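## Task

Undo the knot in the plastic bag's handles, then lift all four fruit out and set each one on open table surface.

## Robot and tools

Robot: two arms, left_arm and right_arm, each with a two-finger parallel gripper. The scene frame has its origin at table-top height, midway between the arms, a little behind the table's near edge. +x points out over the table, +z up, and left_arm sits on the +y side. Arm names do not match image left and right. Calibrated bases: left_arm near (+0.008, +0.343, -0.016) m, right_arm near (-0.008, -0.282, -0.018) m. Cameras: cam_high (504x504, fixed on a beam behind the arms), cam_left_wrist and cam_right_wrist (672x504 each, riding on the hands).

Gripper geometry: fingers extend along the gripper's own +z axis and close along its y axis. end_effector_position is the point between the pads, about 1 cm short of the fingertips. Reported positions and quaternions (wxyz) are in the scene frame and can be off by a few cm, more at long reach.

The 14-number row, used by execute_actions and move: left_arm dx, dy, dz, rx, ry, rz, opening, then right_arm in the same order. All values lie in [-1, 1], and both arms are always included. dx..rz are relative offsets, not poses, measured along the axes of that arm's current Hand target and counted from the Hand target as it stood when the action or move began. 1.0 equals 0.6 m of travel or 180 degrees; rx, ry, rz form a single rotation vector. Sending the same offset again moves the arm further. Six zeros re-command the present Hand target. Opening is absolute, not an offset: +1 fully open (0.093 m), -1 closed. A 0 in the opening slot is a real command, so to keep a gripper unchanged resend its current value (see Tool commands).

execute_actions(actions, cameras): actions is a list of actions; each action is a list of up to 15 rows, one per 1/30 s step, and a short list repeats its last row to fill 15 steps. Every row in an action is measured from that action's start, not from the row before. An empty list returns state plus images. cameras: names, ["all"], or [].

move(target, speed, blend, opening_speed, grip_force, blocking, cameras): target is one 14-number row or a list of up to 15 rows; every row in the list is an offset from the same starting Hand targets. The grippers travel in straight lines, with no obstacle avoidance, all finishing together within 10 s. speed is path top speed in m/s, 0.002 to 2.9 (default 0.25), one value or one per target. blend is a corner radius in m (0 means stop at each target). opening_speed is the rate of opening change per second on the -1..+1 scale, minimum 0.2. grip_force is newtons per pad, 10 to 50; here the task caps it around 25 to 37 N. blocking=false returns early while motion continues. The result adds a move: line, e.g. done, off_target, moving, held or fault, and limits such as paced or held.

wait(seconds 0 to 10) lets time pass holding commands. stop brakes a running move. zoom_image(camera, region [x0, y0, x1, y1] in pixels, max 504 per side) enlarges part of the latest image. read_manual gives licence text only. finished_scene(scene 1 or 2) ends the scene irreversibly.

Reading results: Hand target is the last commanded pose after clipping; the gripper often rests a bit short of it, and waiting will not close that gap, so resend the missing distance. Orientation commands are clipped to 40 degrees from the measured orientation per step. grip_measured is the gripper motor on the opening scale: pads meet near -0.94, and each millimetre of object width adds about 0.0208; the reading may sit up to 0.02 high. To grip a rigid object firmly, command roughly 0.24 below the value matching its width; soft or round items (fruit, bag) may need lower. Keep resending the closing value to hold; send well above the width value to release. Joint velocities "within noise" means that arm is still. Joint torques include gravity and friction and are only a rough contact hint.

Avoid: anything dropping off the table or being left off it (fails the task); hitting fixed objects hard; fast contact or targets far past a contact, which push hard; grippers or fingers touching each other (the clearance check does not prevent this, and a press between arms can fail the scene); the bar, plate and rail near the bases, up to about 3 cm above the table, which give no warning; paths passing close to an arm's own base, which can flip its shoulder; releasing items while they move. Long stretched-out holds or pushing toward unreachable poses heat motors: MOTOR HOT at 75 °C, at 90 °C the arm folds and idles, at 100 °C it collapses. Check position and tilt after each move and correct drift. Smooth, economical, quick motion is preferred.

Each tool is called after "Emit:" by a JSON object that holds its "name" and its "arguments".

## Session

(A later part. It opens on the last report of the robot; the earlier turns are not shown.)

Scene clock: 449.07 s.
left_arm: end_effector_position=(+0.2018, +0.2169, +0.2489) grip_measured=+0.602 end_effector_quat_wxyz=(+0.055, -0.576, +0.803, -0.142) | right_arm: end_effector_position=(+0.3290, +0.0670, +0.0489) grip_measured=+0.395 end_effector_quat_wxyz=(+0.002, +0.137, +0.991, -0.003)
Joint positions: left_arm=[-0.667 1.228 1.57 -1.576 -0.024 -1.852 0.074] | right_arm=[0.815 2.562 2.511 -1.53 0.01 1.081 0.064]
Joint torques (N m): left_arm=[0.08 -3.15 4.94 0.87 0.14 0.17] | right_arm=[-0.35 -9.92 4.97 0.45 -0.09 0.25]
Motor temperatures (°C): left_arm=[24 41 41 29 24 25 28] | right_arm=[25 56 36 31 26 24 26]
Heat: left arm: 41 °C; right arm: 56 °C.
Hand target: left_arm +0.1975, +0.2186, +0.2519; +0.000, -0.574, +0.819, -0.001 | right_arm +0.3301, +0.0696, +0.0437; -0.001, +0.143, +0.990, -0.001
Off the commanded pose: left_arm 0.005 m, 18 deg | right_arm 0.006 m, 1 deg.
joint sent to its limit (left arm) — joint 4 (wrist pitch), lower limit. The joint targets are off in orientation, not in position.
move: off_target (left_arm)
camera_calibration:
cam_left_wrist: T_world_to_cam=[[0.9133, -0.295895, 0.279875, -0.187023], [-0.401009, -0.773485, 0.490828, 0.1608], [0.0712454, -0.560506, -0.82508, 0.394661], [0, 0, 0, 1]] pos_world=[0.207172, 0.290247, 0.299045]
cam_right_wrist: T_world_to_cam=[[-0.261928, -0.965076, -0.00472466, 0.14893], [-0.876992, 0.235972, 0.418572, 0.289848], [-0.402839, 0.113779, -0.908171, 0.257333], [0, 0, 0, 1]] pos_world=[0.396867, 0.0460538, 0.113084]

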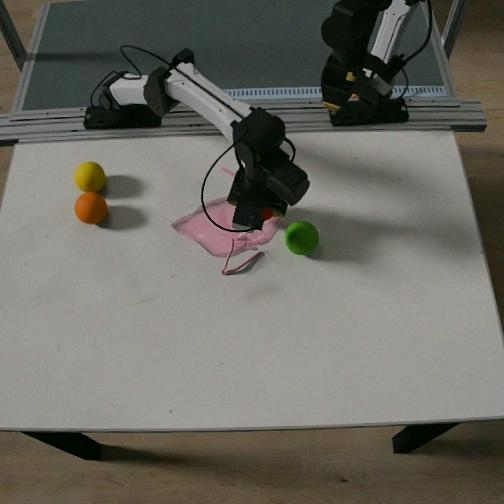

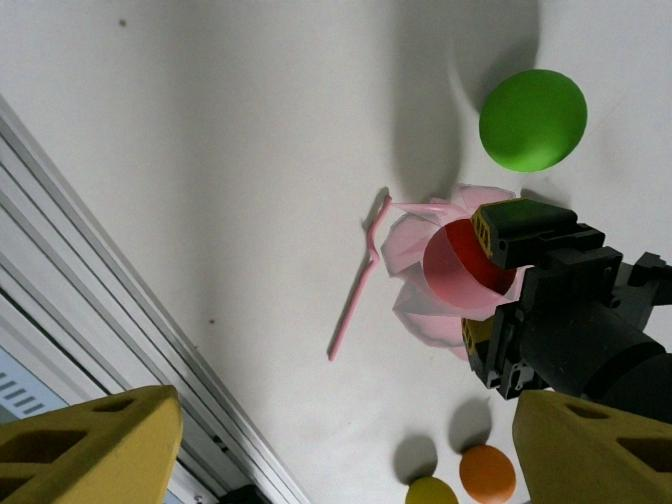

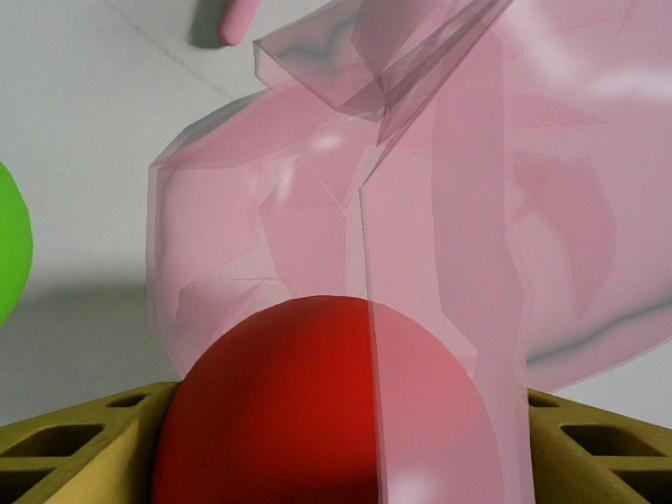

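Emit:
{"name": "move", "arguments": {"target": [0,0,0,0,0,0,0.6,0,0,0,0,0,0,0.75], "opening_speed": 0.6}}

Emit:
{"name": "move", "arguments": {"target": [0,0,0,0,0,0,0.6,0,0,-0.23,0,0,0,0.75], "speed": 0.15, "cameras": ["all"]}}

Emit:
{"name": "zoom_image", "arguments": {"camera": "cam_left_wrist", "region": [310, 140, 590, 400]}}

Scene clock: 451.00 s.
left_arm: end_effector_position=(+0.2018, +0.2169, +0.2489) grip_measured=+0.602 end_effector_quat_wxyz=(+0.055, -0.576, +0.803, -0.142) | right_arm: end_effector_position=(+0.3290, +0.0670, +0.0489) grip_measured=+0.747 end_effector_quat_wxyz=(+0.002, +0.137, +0.991, -0.003)
Joint positions: left_arm=[-0.667 1.228 1.57 -1.576 -0.024 -1.852 0.074] | right_arm=[0.815 2.562 2.511 -1.53 0.01 1.082 0.081]
Joint torques (N m): left_arm=[0.01 -3.22 4.94 0.9 0.13 0.22] | right_arm=[-0.39 -9.78 5.04 0.45 -0.08 0.24]
Motor temperatures (°C): left_arm=[24 41 41 29 24 25 28] | right_arm=[25 56 37 31 26 24 26]
Heat: left arm: 41 °C; right arm: 56 °C.
Hand target: left_arm +0.1975, +0.2186, +0.2519; +0.000, -0.574, +0.819, -0.001 | right_arm +0.3301, +0.0696, +0.0437; -0.001, +0.143, +0.990, -0.001
Off the commanded pose: left_arm 0.005 m, 18 deg | right_arm 0.006 m, 1 deg.
joint sent to its limit (left arm) — joint 4 (wrist pitch), lower limit. The joint targets are off in orientation, not in position.
move: off_target (left_arm)

Scene clock: 452.63 s.
left_arm: end_effector_position=(+0.2018, +0.2169, +0.2489) grip_measured=+0.602 end_effector_quat_wxyz=(+0.055, -0.576, +0.803, -0.142) | right_arm: end_effector_position=(+0.3343, +0.0721, +0.1547) grip_measured=+0.747 end_effector_quat_wxyz=(+0.074, +0.137, +0.983, +0.095)
Joint positions: left_arm=[-0.667 1.228 1.57 -1.576 -0.024 -1.852 0.074] | right_arm=[0.815 2.376 2.58 -1.541 0.01 1.082 0.081]
Joint torques (N m): left_arm=[0.06 -3.25 4.85 0.92 0.14 0.19] | right_arm=[-0.12 -13.44 6.17 0.67 -0.06 0.22]
Motor temperatures (°C): left_arm=[24 41 41 29 24 25 28] | right_arm=[25 56 37 31 26 24 26]
Heat: left arm: 41 °C; right arm: 56 °C.
Hand target: left_arm +0.1975, +0.2186, +0.2519; +0.000, -0.574, +0.819, -0.001 | right_arm +0.3304, +0.0699, +0.1817; -0.001, +0.143, +0.990, -0.001
Off the commanded pose: left_arm 0.005 m, 18 deg | right_arm 0.027 m, 14 deg.
joint sent to its limit (left arm) — joint 4 (wrist pitch), lower limit. The joint targets are off in orientation, not in position.
joint sent to its limit (right arm) — joint 4 (wrist pitch), lower limit. The joint targets are off in position and orientation.
move: off_target (left_arm, right_arm)
camera_calibration:
cam_left_wrist: T_world_to_cam=[[0.9133, -0.295895, 0.279875, -0.187023], [-0.401009, -0.773485, 0.490828, 0.1608], [0.0712454, -0.560506, -0.82508, 0.394661], [0, 0, 0, 1]] pos_world=[0.207172, 0.290247, 0.299045]
cam_right_wrist: T_world_to_cam=[[-0.244128, -0.945222, -0.216695, 0.181092], [-0.937816, 0.173254, 0.300805, 0.292134], [-0.246784, 0.276655, -0.928741, 0.2942], [0, 0, 0, 1]] pos_world=[0.390782, 0.0391667, 0.224601]

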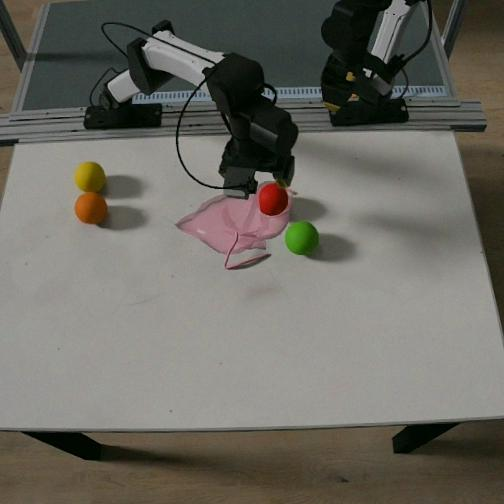

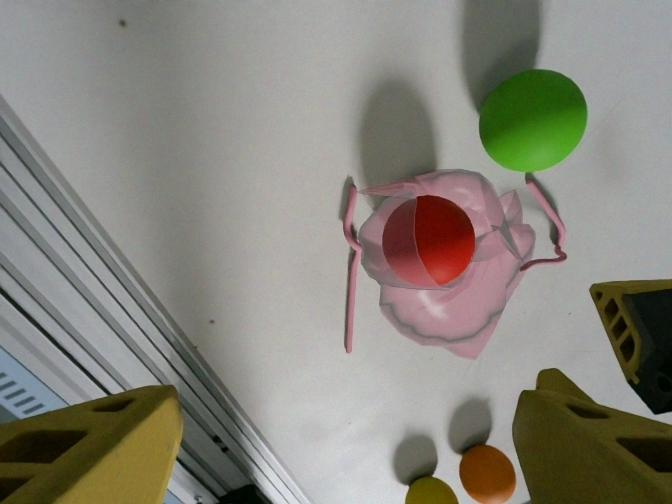

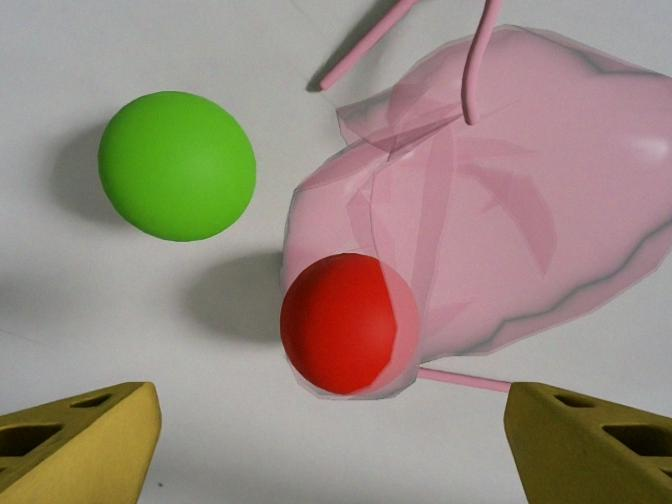

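Scaled by 1.800 from the camera's 672x504 image, which has a finer 960x720 frame.

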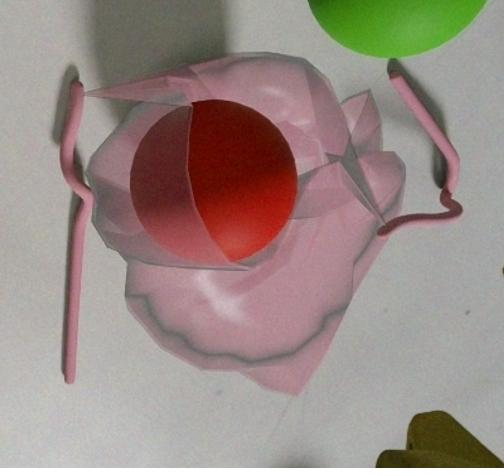

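Emit:
{"name": "move", "arguments": {"target": [[0,0,0,0,0,0,0.75,-0.115,-0.4,-0.08,0,0,0,0.75],[0.127,-0.239,0.15,0,0,0.139,0.75,-0.115,-0.4,-0.08,0,0,0,0.75]], "cameras": ["cam_left_wrist","cam_high"]}}

Scene clock: 456.87 s.
left_arm: end_effector_position=(+0.3120, +0.1002, +0.1495) grip_measured=+0.748 end_effector_quat_wxyz=(+0.005, -0.398, +0.917, -0.003) | right_arm: end_effector_position=(+0.3374, -0.1794, +0.2207) grip_measured=+0.747 end_effector_quat_wxyz=(+0.095, +0.153, +0.982, +0.050)
Joint positions: left_arm=[-0.747 2.001 2.026 -1.555 -0.024 -1.511 0.081] | right_arm=[0.301 1.807 1.991 -1.545 -0.001 0.601 0.081]
Joint torques (N m): left_arm=[-1.06 -10.99 7.8 0.08 0.1 0.16] | right_arm=[0.55 -8.64 4.12 0.7 0.07 0.03]
Motor temperatures (°C): left_arm=[24 41 41 29 24 25 28] | right_arm=[25 56 36 31 26 24 26]
Heat: left arm: 41 °C; right arm: 56 °C.
Hand target: left_arm +0.3066, +0.0981, +0.1621; +0.000, -0.384, +0.924, -0.001 | right_arm +0.3287, -0.1797, +0.2303; -0.001, +0.143, +0.990, -0.001
Off the commanded pose: left_arm 0.014 m, 2 deg | right_arm 0.013 m, 13 deg.
joint sent to its limit (left arm) — joint 4 (wrist pitch), lower limit. The joint targets are off in position, not in orientation.
joint sent to its limit (right arm) — joint 4 (wrist pitch), lower limit. The joint targets are off in position and orientation.
move: off_target (left_arm, right_arm)
camera_calibration:
cam_left_wrist: T_world_to_cam=[[0.731532, -0.681804, -0.00195164, -0.156853], [-0.613348, -0.659327, 0.434848, 0.226576], [-0.297768, -0.316908, -0.900502, 0.34139], [0, 0, 0, 1]] pos_world=[0.355367, 0.150634, 0.20859]
Images, in order (width x height): cam_high 504x504, cam_left_wrist 672x504.

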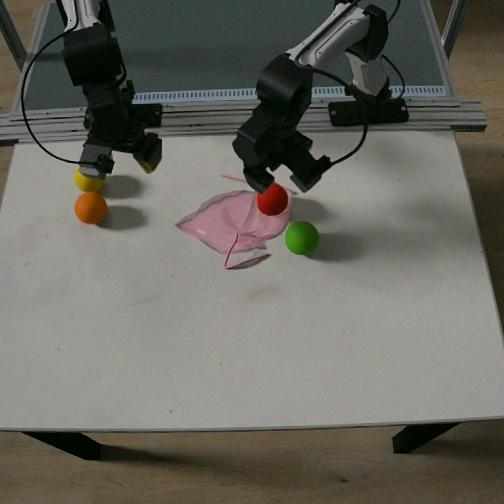

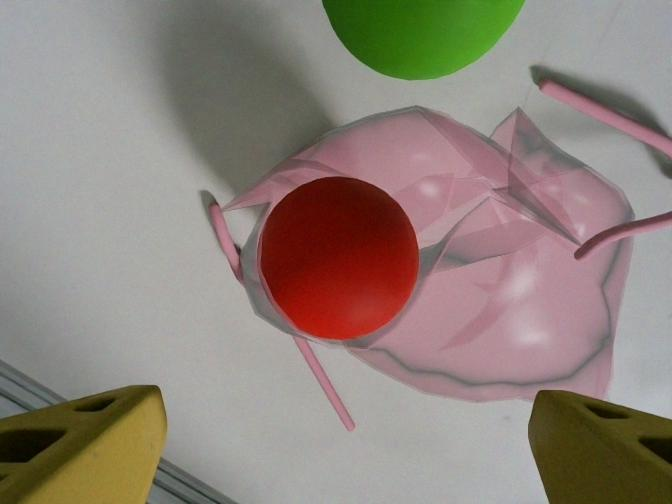

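Emit:
{"name": "move", "arguments": {"target": [[0.03,0.003,0.05,0,0,0,0.75,0,0,0,0,0,0,0.75],[0.03,0.003,0.205,0,0,0,0.75,0,0,0,0,0,0,0.75]], "speed": 0.13}}

Emit:
{"name": "move", "arguments": {"target": [0,0,0,0,0,0,0,0,0,0,0,0,0,0.75], "opening_speed": 0.6}}

Emit:
{"name": "move", "arguments": {"target": [0,0,-0.15,0,0,0,0,0,0,0,0,0,0,0.75], "speed": 0.1, "cameras": ["all"]}}

Scene clock: 459.60 s.
left_arm: end_effector_position=(+0.2892, +0.0932, +0.0328) grip_measured=+0.748 end_effector_quat_wxyz=(-0.007, -0.378, +0.925, +0.020) | right_arm: end_effector_position=(+0.3374, -0.1794, +0.2207) grip_measured=+0.747 end_effector_quat_wxyz=(+0.095, +0.153, +0.982, +0.050)
Joint positions: left_arm=[-0.794 2.001 1.556 -1.139 -0.024 -1.517 0.081] | right_arm=[0.301 1.807 1.991 -1.545 -0.001 0.601 0.081]
Joint torques (N m): left_arm=[-0.55 -11.48 5.19 0.54 0.12 -0.22] | right_arm=[0.49 -8.81 4.19 0.69 0.07 0.02]
Motor temperatures (°C): left_arm=[24 42 41 29 24 25 28] | right_arm=[25 56 36 31 26 24 26]
Heat: left arm: 42 °C; right arm: 56 °C.
Hand target: left_arm +0.2927, +0.0865, +0.0391; +0.000, -0.383, +0.924, -0.001 | right_arm +0.3287, -0.1797, +0.2303; -0.001, +0.143, +0.990, -0.001
Off the commanded pose: left_arm 0.010 m, 3 deg | right_arm 0.013 m, 13 deg.
joint sent to its limit (right arm) — joint 4 (wrist pitch), lower limit. The joint targets are off in position and orientation.
move: off_target (left_arm, right_arm)

Scene clock: 461.37 s.
left_arm: end_effector_position=(+0.2893, +0.0931, +0.0328) grip_measured=+0.298 end_effector_quat_wxyz=(-0.007, -0.378, +0.925, +0.020) | right_arm: end_effector_position=(+0.3374, -0.1794, +0.2207) grip_measured=+0.747 end_effector_quat_wxyz=(+0.095, +0.153, +0.982, +0.050)
Joint positions: left_arm=[-0.794 2.001 1.556 -1.138 -0.024 -1.517 0.06] | right_arm=[0.301 1.807 1.991 -1.545 -0.001 0.601 0.081]
Joint torques (N m): left_arm=[-0.55 -11.4 5.31 0.53 0.1 -0.27] | right_arm=[0.72 -8.76 4.04 0.71 0.09 -0.02]
Motor temperatures (°C): left_arm=[24 42 41 29 24 25 28] | right_arm=[25 56 36 31 26 24 26]
Heat: left arm: 42 °C; right arm: 56 °C.
Hand target: left_arm +0.2927, +0.0865, +0.0391; +0.000, -0.383, +0.924, -0.001 | right_arm +0.3287, -0.1797, +0.2303; -0.001, +0.143, +0.990, -0.001
Off the commanded pose: left_arm 0.010 m, 3 deg | right_arm 0.013 m, 13 deg.
joint sent to its limit (right arm) — joint 4 (wrist pitch), lower limit. The joint targets are off in position and orientation.
move: off_target (left_arm, right_arm)

Scene clock: 463.17 s.
left_arm: end_effector_position=(+0.2966, +0.0885, +0.1083) grip_measured=+0.298 end_effector_quat_wxyz=(-0.005, -0.378, +0.925, +0.015) | right_arm: end_effector_position=(+0.3374, -0.1794, +0.2207) grip_measured=+0.747 end_effector_quat_wxyz=(+0.095, +0.153, +0.982, +0.050)
Joint positions: left_arm=[-0.794 2.001 1.859 -1.431 -0.024 -1.517 0.06] | right_arm=[0.301 1.807 1.991 -1.545 -0.001 0.601 0.081]
Joint torques (N m): left_arm=[-1.09 -13.16 7.88 0.01 0.1 -0.31] | right_arm=[0.7 -8.91 4.03 0.71 0.06 0.03]
Motor temperatures (°C): left_arm=[24 43 41 29 24 25 28] | right_arm=[25 56 36 31 26 24 26]
Heat: left arm: 43 °C; right arm: 56 °C.
Hand target: left_arm +0.2926, +0.0866, +0.1291; +0.000, -0.383, +0.924, -0.001 | right_arm +0.3287, -0.1797, +0.2303; -0.001, +0.143, +0.990, -0.001
Off the commanded pose: left_arm 0.021 m, 2 deg | right_arm 0.013 m, 13 deg.
joint sent to its limit (right arm) — joint 4 (wrist pitch), lower limit. The joint targets are off in position and orientation.
move: off_target (left_arm, right_arm)
camera_calibration:
cam_left_wrist: T_world_to_cam=[[0.701122, -0.711681, -0.0440241, -0.137446], [-0.626794, -0.644576, 0.437779, 0.229756], [-0.339936, -0.279343, -0.898004, 0.304945], [0, 0, 0, 1]] pos_world=[0.344038, 0.135462, 0.167208]
cam_right_wrist: T_world_to_cam=[[-0.279831, -0.950465, -0.135315, -0.048363], [-0.93644, 0.23916, 0.256676, 0.339876], [-0.2116, 0.19854, -0.956978, 0.406149], [0, 0, 0, 1]] pos_world=[0.390681, -0.207889, 0.294894]

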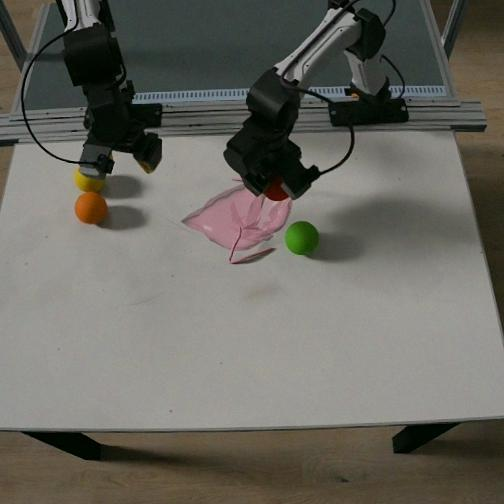

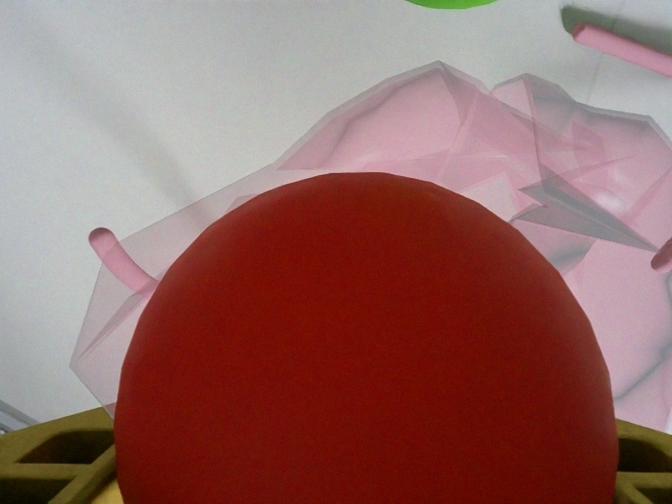

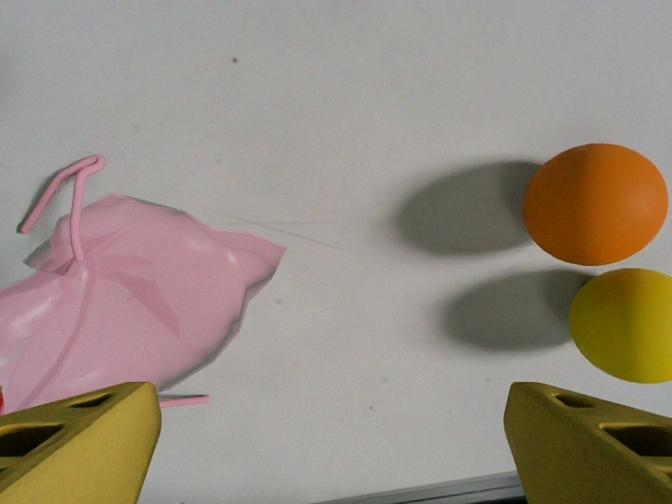

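Emit:
{"name": "move", "arguments": {"target": [[-0.22,0.22,-0.03,0,0,0,0,0,0,0,0,0,0,0.75],[-0.22,0.22,0.145,0,0,0,0,0,0,0,0,0,0,0.75]], "speed": 0.13}}

Emit:
{"name": "move", "arguments": {"target": [0,0,0,0,0,0,0.65,0,0,0,0,0,0,0.75], "opening_speed": 0.6}}

Emit:
{"name": "move", "arguments": {"target": [[0,0,-0.25,0,0,0,0.65,0.1,-0.05,0,0,0,0,0.75],[0.1,0.1,-0.28,0,0,0,0.65,0.2,-0.05,0,0,0,0,0.75]], "cameras": ["all"]}}

Scene clock: 466.97 s.
left_arm: end_effector_position=(+0.2858, +0.2771, +0.0398) grip_measured=+0.298 end_effector_quat_wxyz=(-0.008, -0.391, +0.920, +0.016) | right_arm: end_effector_position=(+0.3374, -0.1794, +0.2207) grip_measured=+0.747 end_effector_quat_wxyz=(+0.095, +0.153, +0.982, +0.050)
Joint positions: left_arm=[-0.299 1.645 1.13 -1.054 -0.02 -1.05 0.06] | right_arm=[0.301 1.807 1.991 -1.545 -0.001 0.601 0.081]
Joint torques (N m): left_arm=[-0.02 -6.99 5.37 0.58 0.21 0.16] | right_arm=[0.77 -8.79 4.22 0.69 0.07 0]
Motor temperatures (°C): left_arm=[24 44 41 29 24 25 29] | right_arm=[25 55 36 31 26 24 26]
Heat: left arm: 44 °C; right arm: 55 °C.
Hand target: left_arm +0.2923, +0.2732, +0.0419; +0.000, -0.384, +0.923, -0.001 | right_arm +0.3287, -0.1797, +0.2303; -0.001, +0.143, +0.990, -0.001
Off the commanded pose: left_arm 0.008 m, 2 deg | right_arm 0.013 m, 13 deg.
joint sent to its limit (right arm) — joint 4 (wrist pitch), lower limit. The joint targets are off in position and orientation.
move: off_target (right_arm)

Scene clock: 468.57 s.
left_arm: end_effector_position=(+0.2859, +0.2770, +0.0398) grip_measured=+0.648 end_effector_quat_wxyz=(-0.008, -0.391, +0.920, +0.016) | right_arm: end_effector_position=(+0.3374, -0.1794, +0.2207) grip_measured=+0.747 end_effector_quat_wxyz=(+0.095, +0.153, +0.982, +0.050)
Joint positions: left_arm=[-0.299 1.645 1.13 -1.053 -0.019 -1.05 0.076] | right_arm=[0.301 1.807 1.991 -1.545 -0.001 0.601 0.081]
Joint torques (N m): left_arm=[-0.06 -6.97 5.3 0.61 0.19 0.16] | right_arm=[0.59 -8.83 4.1 0.72 0.05 0.04]
Motor temperatures (°C): left_arm=[24 43 41 28 24 25 29] | right_arm=[25 55 36 31 26 24 26]
Heat: left arm: 43 °C; right arm: 55 °C.
Hand target: left_arm +0.2923, +0.2732, +0.0419; +0.000, -0.384, +0.923, -0.001 | right_arm +0.3287, -0.1797, +0.2303; -0.001, +0.143, +0.990, -0.001
Off the commanded pose: left_arm 0.008 m, 2 deg | right_arm 0.013 m, 13 deg.
joint sent to its limit (right arm) — joint 4 (wrist pitch), lower limit. The joint targets are off in position and orientation.
move: off_target (right_arm)

Scene clock: 471.27 s.
left_arm: end_effector_position=(+0.2142, +0.2750, +0.2077) grip_measured=+0.648 end_effector_quat_wxyz=(+0.066, -0.377, +0.923, -0.050) | right_arm: end_effector_position=(+0.2109, -0.1724, +0.2285) grip_measured=+0.747 end_effector_quat_wxyz=(+0.096, +0.139, +0.983, +0.070)
Joint positions: left_arm=[-0.394 1.231 1.426 -1.566 -0.019 -1.113 0.076] | right_arm=[0.477 1.356 1.564 -1.547 0 0.75 0.081]
Joint torques (N m): left_arm=[-1.03 -3.25 5.31 0.54 0.17 -0.3] | right_arm=[0.39 -4.04 4.26 0.77 0.04 0.27]
Heat: left arm: 43 °C; right arm: 54 °C.
Hand target: left_arm +0.2073, +0.2732, +0.2098; +0.000, -0.383, +0.924, +0.000 | right_arm +0.2052, -0.1745, +0.2305; -0.001, +0.143, +0.990, -0.001
Off the commanded pose: left_arm 0.008 m, 9 deg | right_arm 0.006 m, 14 deg.
joint sent to its limit (left arm) — joint 4 (wrist pitch), lower limit. The joint targets are off in orientation, not in position.
joint sent to its limit (right arm) — joint 4 (wrist pitch), lower limit. The joint targets are off in orientation, not in position.
move: off_target (left_arm, right_arm)
camera_calibration:
cam_left_wrist: T_world_to_cam=[[0.691793, -0.710182, 0.130629, 0.0227069], [-0.700363, -0.615852, 0.360857, 0.278658], [-0.175826, -0.341126, -0.923427, 0.405454], [0, 0, 0, 1]] pos_world=[0.250743, 0.326049, 0.270885]
cam_right_wrist: T_world_to_cam=[[-0.248666, -0.952841, -0.173954, -0.0741987], [-0.945789, 0.200126, 0.2558, 0.213159], [-0.208924, 0.228132, -0.95095, 0.388607], [0, 0, 0, 1]] pos_world=[0.264342, -0.202012, 0.302112]

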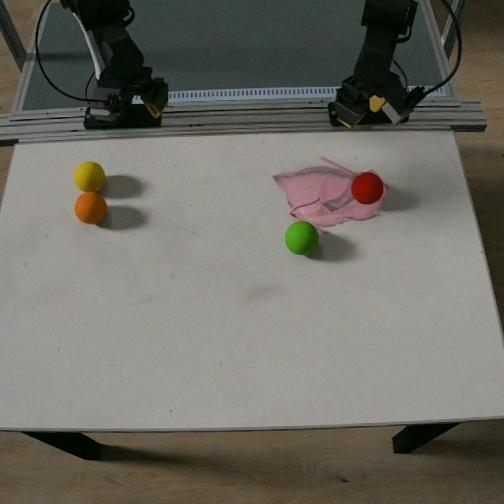

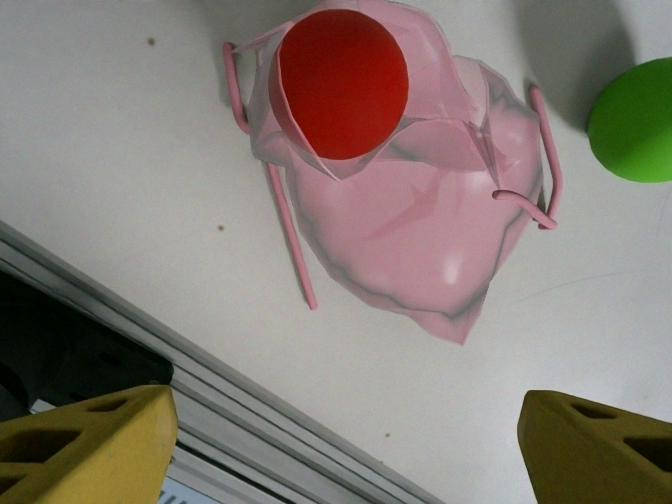

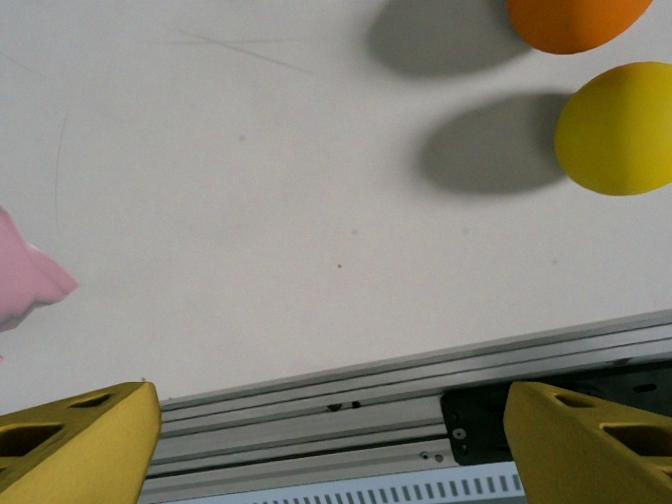

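Emit:
{"name": "move", "arguments": {"target": [-0.13,-0.066,0.08,0,0,0.36,0.75,0,0,0,0,0,0,0.75], "cameras": ["cam_left_wrist"]}}

Scene clock: 474.67 s.
left_arm: end_effector_position=(+0.2784, +0.2989, +0.1537) grip_measured=+0.748 end_effector_quat_wxyz=(-0.028, +0.165, +0.986, -0.002) | right_arm: end_effector_position=(+0.2109, -0.1724, +0.2285) grip_measured=+0.747 end_effector_quat_wxyz=(+0.096, +0.139, +0.983, +0.070)
Joint positions: left_arm=[-0.213 1.587 1.523 -1.528 0.004 0.174 0.081] | right_arm=[0.477 1.356 1.564 -1.547 0 0.75 0.081]
Joint torques (N m): left_arm=[0.09 -6.26 7.92 0.56 0.09 0.14] | right_arm=[0.57 -4.21 4.12 0.76 0.06 0.23]
Heat: left arm: 43 °C; right arm: 53 °C.
Hand target: left_arm +0.2904, +0.3004, +0.1619; +0.001, +0.171, +0.985, +0.000 | right_arm +0.2052, -0.1745, +0.2305; -0.001, +0.143, +0.990, -0.001
Off the commanded pose: left_arm 0.015 m, 3 deg | right_arm 0.006 m, 14 deg.
joint sent to its limit (right arm) — joint 4 (wrist pitch), lower limit. The joint targets are off in orientation, not in position.
move: off_target (left_arm, right_arm)
camera_calibration:
cam_left_wrist: T_world_to_cam=[[-0.325218, -0.945637, 0.00202664, 0.375652], [-0.824371, 0.284562, 0.489322, 0.103521], [-0.463298, 0.157466, -0.872101, 0.298101], [0, 0, 0, 1]] pos_world=[0.345618, 0.278831, 0.208558]
Images, in order (width x height): cam_left_wrist 672x504.

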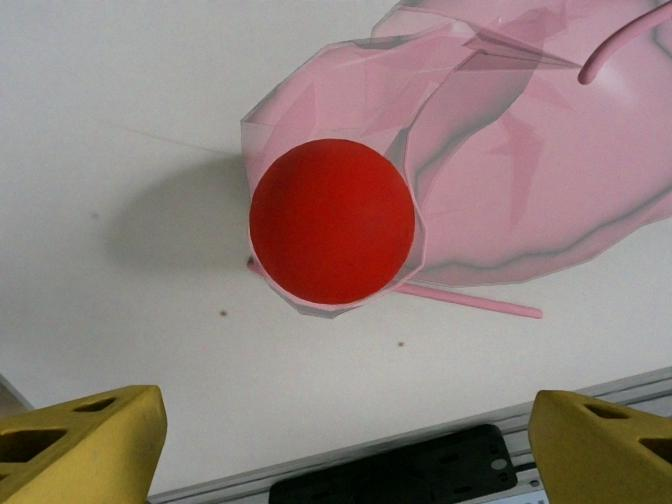

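Emit:
{"name": "move", "arguments": {"target": [[0.013,0.008,0.05,0,0,0,0.8,0,0,0,0,0,0,0.75],[0.008,0.008,0.195,0,0,0,0.8,0,0,0,0,0,0,0.75]], "speed": 0.13}}

Emit:
{"name": "move", "arguments": {"target": [0,0,0,0,0,0,0,0,0,0,0,0,0,0.75], "opening_speed": 0.6}}

Emit:
{"name": "move", "arguments": {"target": [0,0,-0.2,0,0,0,0,0,0,0,0,0,0,0.75], "speed": 0.1, "cameras": ["all"]}}

Scene clock: 477.33 s.
left_arm: end_effector_position=(+0.2804, +0.3070, +0.0434) grip_measured=+0.798 end_effector_quat_wxyz=(-0.016, +0.162, +0.987, -0.002) | right_arm: end_effector_position=(+0.2109, -0.1724, +0.2285) grip_measured=+0.747 end_effector_quat_wxyz=(+0.096, +0.139, +0.983, +0.070)
Joint positions: left_arm=[-0.182 1.6 1.096 -1.063 0.004 0.196 0.083] | right_arm=[0.477 1.356 1.564 -1.547 0 0.75 0.081]
Joint torques (N m): left_arm=[-0.14 -6.48 5.49 0.66 0.11 0.17] | right_arm=[0.43 -4.14 4.07 0.76 0.06 0.25]
Heat: left arm: 43 °C; right arm: 52 °C.
Hand target: left_arm +0.2876, +0.3065, +0.0449; +0.001, +0.171, +0.985, +0.000 | right_arm +0.2052, -0.1745, +0.2305; -0.001, +0.143, +0.990, -0.001
Off the commanded pose: left_arm 0.007 m, 2 deg | right_arm 0.006 m, 14 deg.
joint sent to its limit (right arm) — joint 4 (wrist pitch), lower limit. The joint targets are off in orientation, not in position.
move: off_target (right_arm)

Scene clock: 479.17 s.
left_arm: end_effector_position=(+0.2803, +0.3053, +0.0434) grip_measured=+0.345 end_effector_quat_wxyz=(-0.016, +0.165, +0.986, -0.002) | right_arm: end_effector_position=(+0.2109, -0.1724, +0.2285) grip_measured=+0.747 end_effector_quat_wxyz=(+0.096, +0.139, +0.983, +0.070)
Joint positions: left_arm=[-0.188 1.6 1.096 -1.063 0.004 0.196 0.062] | right_arm=[0.477 1.356 1.564 -1.547 0 0.75 0.081]
Joint torques (N m): left_arm=[-0.09 -6.45 5.45 0.64 0.08 0.11] | right_arm=[0.62 -4.1 4.01 0.76 0.03 0.22]
Heat: left arm: 43 °C; right arm: 52 °C.
Hand target: left_arm +0.2877, +0.3065, +0.0449; +0.001, +0.171, +0.985, +0.000 | right_arm +0.2052, -0.1745, +0.2305; -0.001, +0.143, +0.990, -0.001
Off the commanded pose: left_arm 0.008 m, 2 deg | right_arm 0.006 m, 14 deg.
joint sent to its limit (right arm) — joint 4 (wrist pitch), lower limit. The joint targets are off in orientation, not in position.
move: off_target (right_arm)

Scene clock: 481.27 s.
left_arm: end_effector_position=(+0.2901, +0.3039, +0.1525) grip_measured=+0.345 end_effector_quat_wxyz=(-0.007, +0.165, +0.986, -0.002) | right_arm: end_effector_position=(+0.2109, -0.1724, +0.2285) grip_measured=+0.747 end_effector_quat_wxyz=(+0.096, +0.139, +0.983, +0.070)
Joint positions: left_arm=[-0.188 1.588 1.521 -1.483 0.004 0.196 0.062] | right_arm=[0.477 1.356 1.564 -1.547 0 0.75 0.081]
Joint torques (N m): left_arm=[-0.16 -7.72 8.03 0.16 0.1 0.14] | right_arm=[0.5 -4.08 4.12 0.79 0.07 0.24]
Heat: left arm: 43 °C; right arm: 51 °C.
Hand target: left_arm +0.2875, +0.3066, +0.1649; +0.001, +0.171, +0.985, +0.000 | right_arm +0.2052, -0.1745, +0.2305; -0.001, +0.143, +0.990, -0.001
Off the commanded pose: left_arm 0.013 m, 1 deg | right_arm 0.006 m, 14 deg.
joint sent to its limit (right arm) — joint 4 (wrist pitch), lower limit. The joint targets are off in orientation, not in position.
move: off_target (left_arm, right_arm)
camera_calibration:
cam_left_wrist: T_world_to_cam=[[-0.323589, -0.94618, -0.00586434, 0.385084], [-0.844626, 0.286053, 0.452526, 0.123224], [-0.426494, 0.151386, -0.891732, 0.295883], [0, 0, 0, 1]] pos_world=[0.35488, 0.284318, 0.210344]
cam_right_wrist: T_world_to_cam=[[-0.249095, -0.952712, -0.174047, -0.0741267], [-0.945674, 0.200501, 0.255929, 0.213185], [-0.20893, 0.228343, -0.950899, 0.388657], [0, 0, 0, 1]] pos_world=[0.264341, -0.202112, 0.302112]

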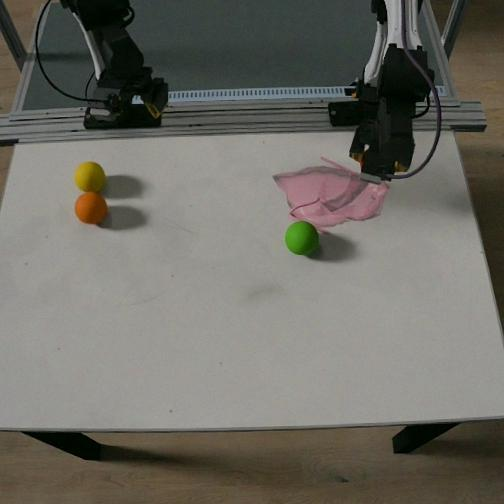

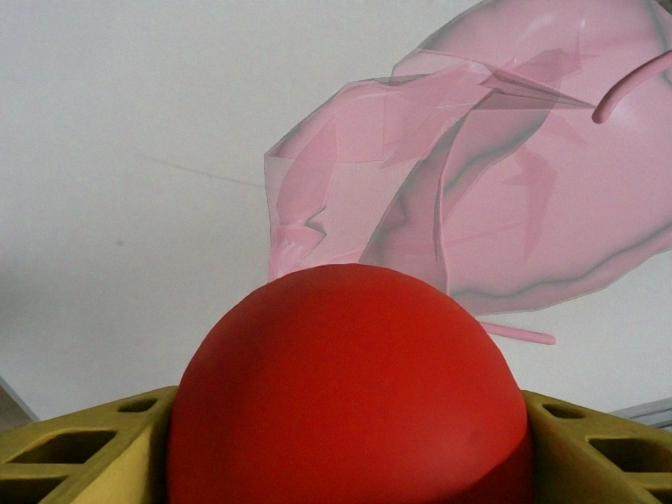

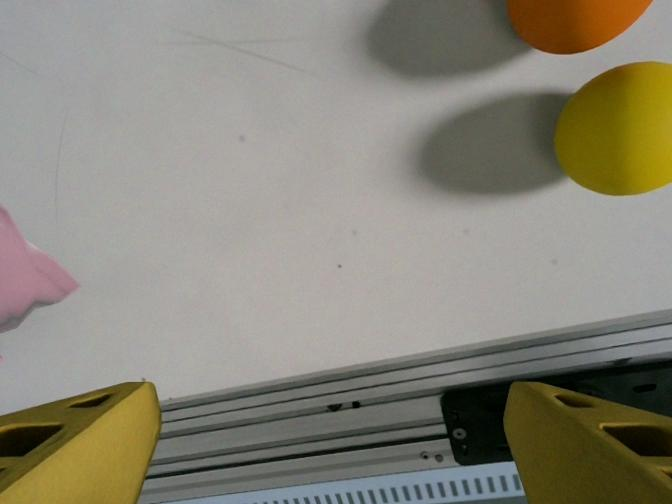

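Emit:
{"name": "move", "arguments": {"target": [[-0.238,0.149,0,0,0,0,0,0,0,0,0,0,0,0.75],[-0.238,0.149,0.195,0,0,0,0,0,0,0,0,0,0,0.75]], "speed": 0.13}}

Emit:
{"name": "move", "arguments": {"target": [0,0,0,0,0,0,0.7,0,0,0,0,0,0,0.75], "opening_speed": 0.6}}

Emit:
{"name": "move", "arguments": {"target": [[0,0,-0.25,0,0,0,0.7,0,0,0,0,0,0,0.75],[0.3,0,-0.25,0,0,0,0.7,0,0,0,0,0,0,0.75]], "cameras": ["all"]}}

Scene clock: 484.83 s.
left_arm: end_effector_position=(+0.4428, +0.3393, +0.0418) grip_measured=+0.345 end_effector_quat_wxyz=(-0.023, +0.165, +0.986, -0.003) | right_arm: end_effector_position=(+0.2109, -0.1724, +0.2285) grip_measured=+0.747 end_effector_quat_wxyz=(+0.096, +0.139, +0.983, +0.070)
Joint positions: left_arm=[-0.06 2.235 1.972 -1.319 0.004 0.326 0.062] | right_arm=[0.477 1.356 1.564 -1.547 0 0.75 0.081]
Joint torques (N m): left_arm=[-0.21 -12.93 5.76 0.64 0.13 0.16] | right_arm=[0.44 -4.25 4.14 0.77 0.08 0.22]
Motor temperatures (°C): left_arm=[24 43 42 28 24 25 29] | right_arm=[25 50 36 31 26 24 26]
Heat: left arm: 43 °C; right arm: 50 °C.
Hand target: left_arm +0.4523, +0.3425, +0.0480; +0.001, +0.171, +0.985, +0.000 | right_arm +0.2052, -0.1745, +0.2305; -0.001, +0.143, +0.990, -0.001
Off the commanded pose: left_arm 0.012 m, 3 deg | right_arm 0.006 m, 14 deg.
joint sent to its limit (right arm) — joint 4 (wrist pitch), lower limit. The joint targets are off in orientation, not in position.
move: off_target (left_arm, right_arm)

Scene clock: 486.53 s.
left_arm: end_effector_position=(+0.4438, +0.3393, +0.0418) grip_measured=+0.698 end_effector_quat_wxyz=(-0.021, +0.165, +0.986, -0.003) | right_arm: end_effector_position=(+0.2109, -0.1724, +0.2285) grip_measured=+0.747 end_effector_quat_wxyz=(+0.096, +0.139, +0.983, +0.070)
Joint positions: left_arm=[-0.06 2.235 1.972 -1.315 0.004 0.326 0.079] | right_arm=[0.477 1.356 1.564 -1.547 0 0.75 0.081]
Joint torques (N m): left_arm=[-0.13 -12.97 5.78 0.6 0.17 0.15] | right_arm=[0.43 -4.14 4.07 0.76 0.06 0.26]
Heat: left arm: 44 °C; right arm: 50 °C.
Hand target: left_arm +0.4523, +0.3425, +0.0480; +0.001, +0.171, +0.985, +0.000 | right_arm +0.2052, -0.1745, +0.2305; -0.001, +0.143, +0.990, -0.001
Off the commanded pose: left_arm 0.011 m, 3 deg | right_arm 0.006 m, 14 deg.
joint sent to its limit (right arm) — joint 4 (wrist pitch), lower limit. The joint targets are off in orientation, not in position.
move: off_target (left_arm, right_arm)

Scene clock: 489.27 s.
left_arm: end_effector_position=(+0.2895, +0.4044, +0.1903) grip_measured=+0.698 end_effector_quat_wxyz=(+0.022, +0.165, +0.986, +0.014) | right_arm: end_effector_position=(+0.2109, -0.1724, +0.2285) grip_measured=+0.747 end_effector_quat_wxyz=(+0.096, +0.139, +0.983, +0.070)
Joint positions: left_arm=[0.174 1.574 1.656 -1.568 0.004 0.559 0.079] | right_arm=[0.477 1.356 1.564 -1.547 0 0.75 0.081]
Joint torques (N m): left_arm=[0.03 -8.31 5.29 0.37 0.21 0.16] | right_arm=[0.54 -3.93 4.14 0.75 0.06 0.25]
Heat: left arm: 45 °C; right arm: 49 °C.
Hand target: left_arm +0.2826, +0.4033, +0.1978; +0.000, +0.171, +0.985, +0.000 | right_arm +0.2052, -0.1745, +0.2305; -0.001, +0.143, +0.990, -0.001
Off the commanded pose: left_arm 0.010 m, 3 deg | right_arm 0.006 m, 14 deg.
joint sent to its limit (left arm) — joint 4 (wrist pitch), lower limit. The joint targets are off in orientation, not in position.
joint sent to its limit (right arm) — joint 4 (wrist pitch), lower limit. The joint targets are off in orientation, not in position.
move: off_target (left_arm, right_arm)
camera_calibration:
cam_left_wrist: T_world_to_cam=[[-0.322697, -0.94533, -0.0470872, 0.487377], [-0.871481, 0.277341, 0.404479, 0.0974353], [-0.369307, 0.17156, -0.913334, 0.293509], [0, 0, 0, 1]] pos_world=[0.350583, 0.383355, 0.251611]
cam_right_wrist: T_world_to_cam=[[-0.249095, -0.952712, -0.174047, -0.0741267], [-0.945674, 0.200501, 0.255929, 0.213185], [-0.20893, 0.228343, -0.950899, 0.388657], [0, 0, 0, 1]] pos_world=[0.264341, -0.202112, 0.302112]

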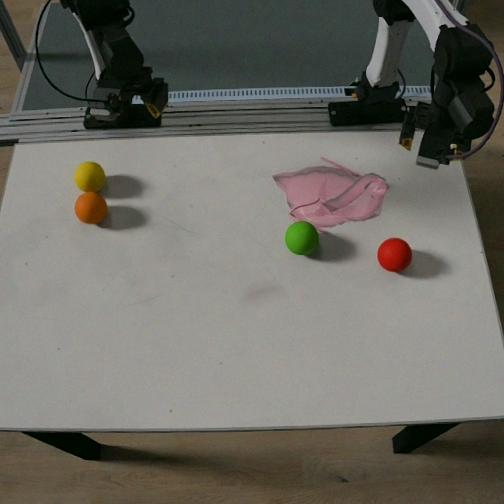

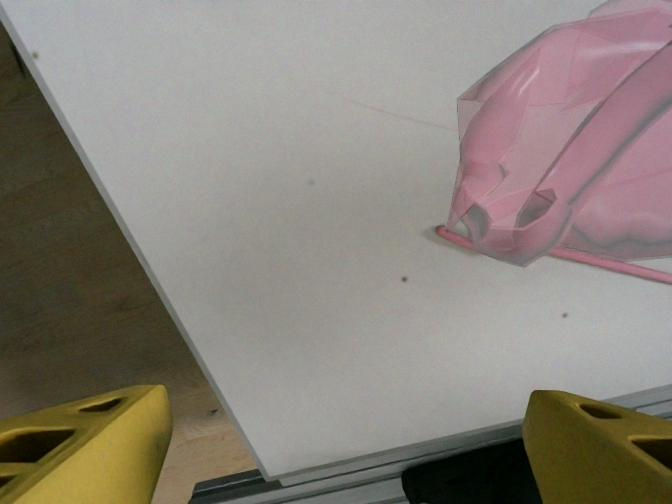

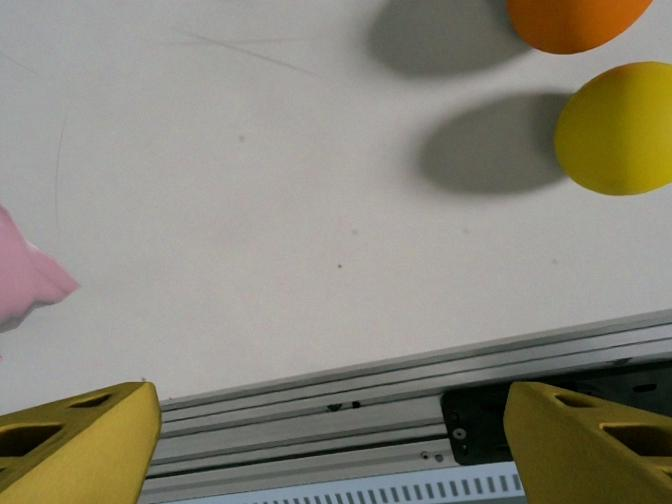

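Emit:
{"name": "zoom_image", "arguments": {"camera": "cam_high", "region": [260, 150, 400, 280]}}

Scaled by 3.600 from the camera's 504x504 image, which has a finer 720x720 frame.

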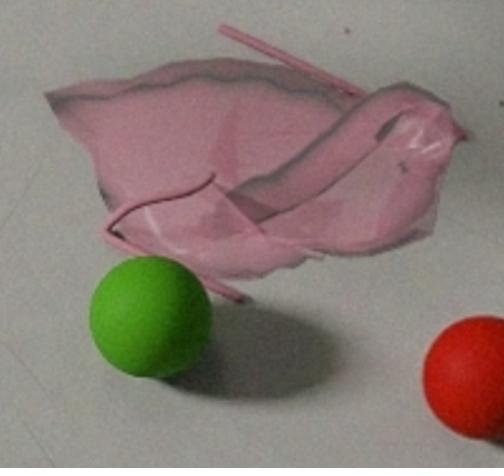

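Emit:
{"name": "move", "arguments": {"target": [-0.327,-0.312,0.06,0,0,0,0.7,0,0,0,0,0,0,0.75], "cameras": ["cam_left_wrist"]}}

Scene clock: 491.43 s.
left_arm: end_effector_position=(+0.4036, +0.1597, +0.1502) grip_measured=+0.698 end_effector_quat_wxyz=(+0.039, +0.180, +0.983, -0.017) | right_arm: end_effector_position=(+0.2109, -0.1724, +0.2285) grip_measured=+0.747 end_effector_quat_wxyz=(+0.096, +0.139, +0.983, +0.070)
Joint positions: left_arm=[-0.491 2.151 2.265 -1.568 0.003 -0.074 0.079] | right_arm=[0.477 1.356 1.564 -1.547 0 0.75 0.081]
Joint velocities: left_arm=[within noise] | right_arm=[-0.002 -0.007 -0.002 0.022 -0.022 0.154 0]
Joint torques (N m): left_arm=[-0.43 -11.82 7.9 0.46 0.02 -0.32] | right_arm=[0.5 -4.12 4.12 0.78 0.06 0.23]
Heat: left arm: 45 °C; right arm: 49 °C.
Hand target: left_arm +0.4043, +0.1609, +0.1621; +0.001, +0.171, +0.985, +0.000 | right_arm +0.2052, -0.1745, +0.2305; -0.001, +0.143, +0.990, -0.001
Off the commanded pose: left_arm 0.012 m, 5 deg | right_arm 0.006 m, 14 deg.
joint sent to its limit (left arm) — joint 4 (wrist pitch), lower limit. The joint targets are off in position and orientation.
joint sent to its limit (right arm) — joint 4 (wrist pitch), lower limit. The joint targets are off in orientation, not in position.
move: off_target (left_arm, right_arm)
camera_calibration:
cam_left_wrist: T_world_to_cam=[[-0.352696, -0.935708, 0.00753319, 0.29342], [-0.869921, 0.330844, 0.365758, 0.277509], [-0.344735, 0.122448, -0.930679, 0.341582], [0, 0, 0, 1]] pos_world=[0.462654, 0.140917, 0.214192]
Images, in order (width x height): cam_left_wrist 672x504.

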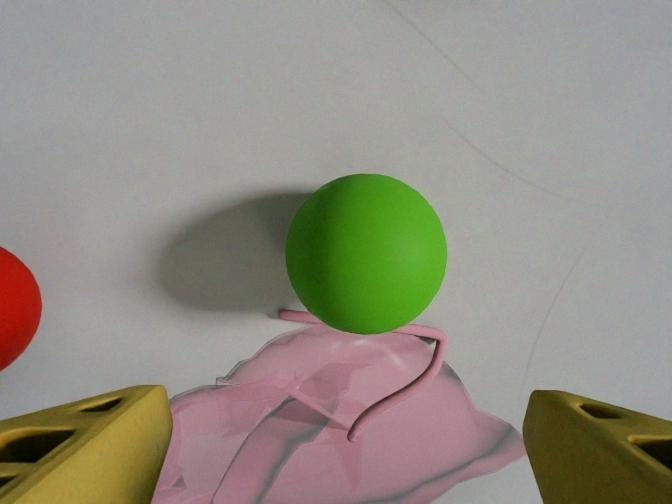

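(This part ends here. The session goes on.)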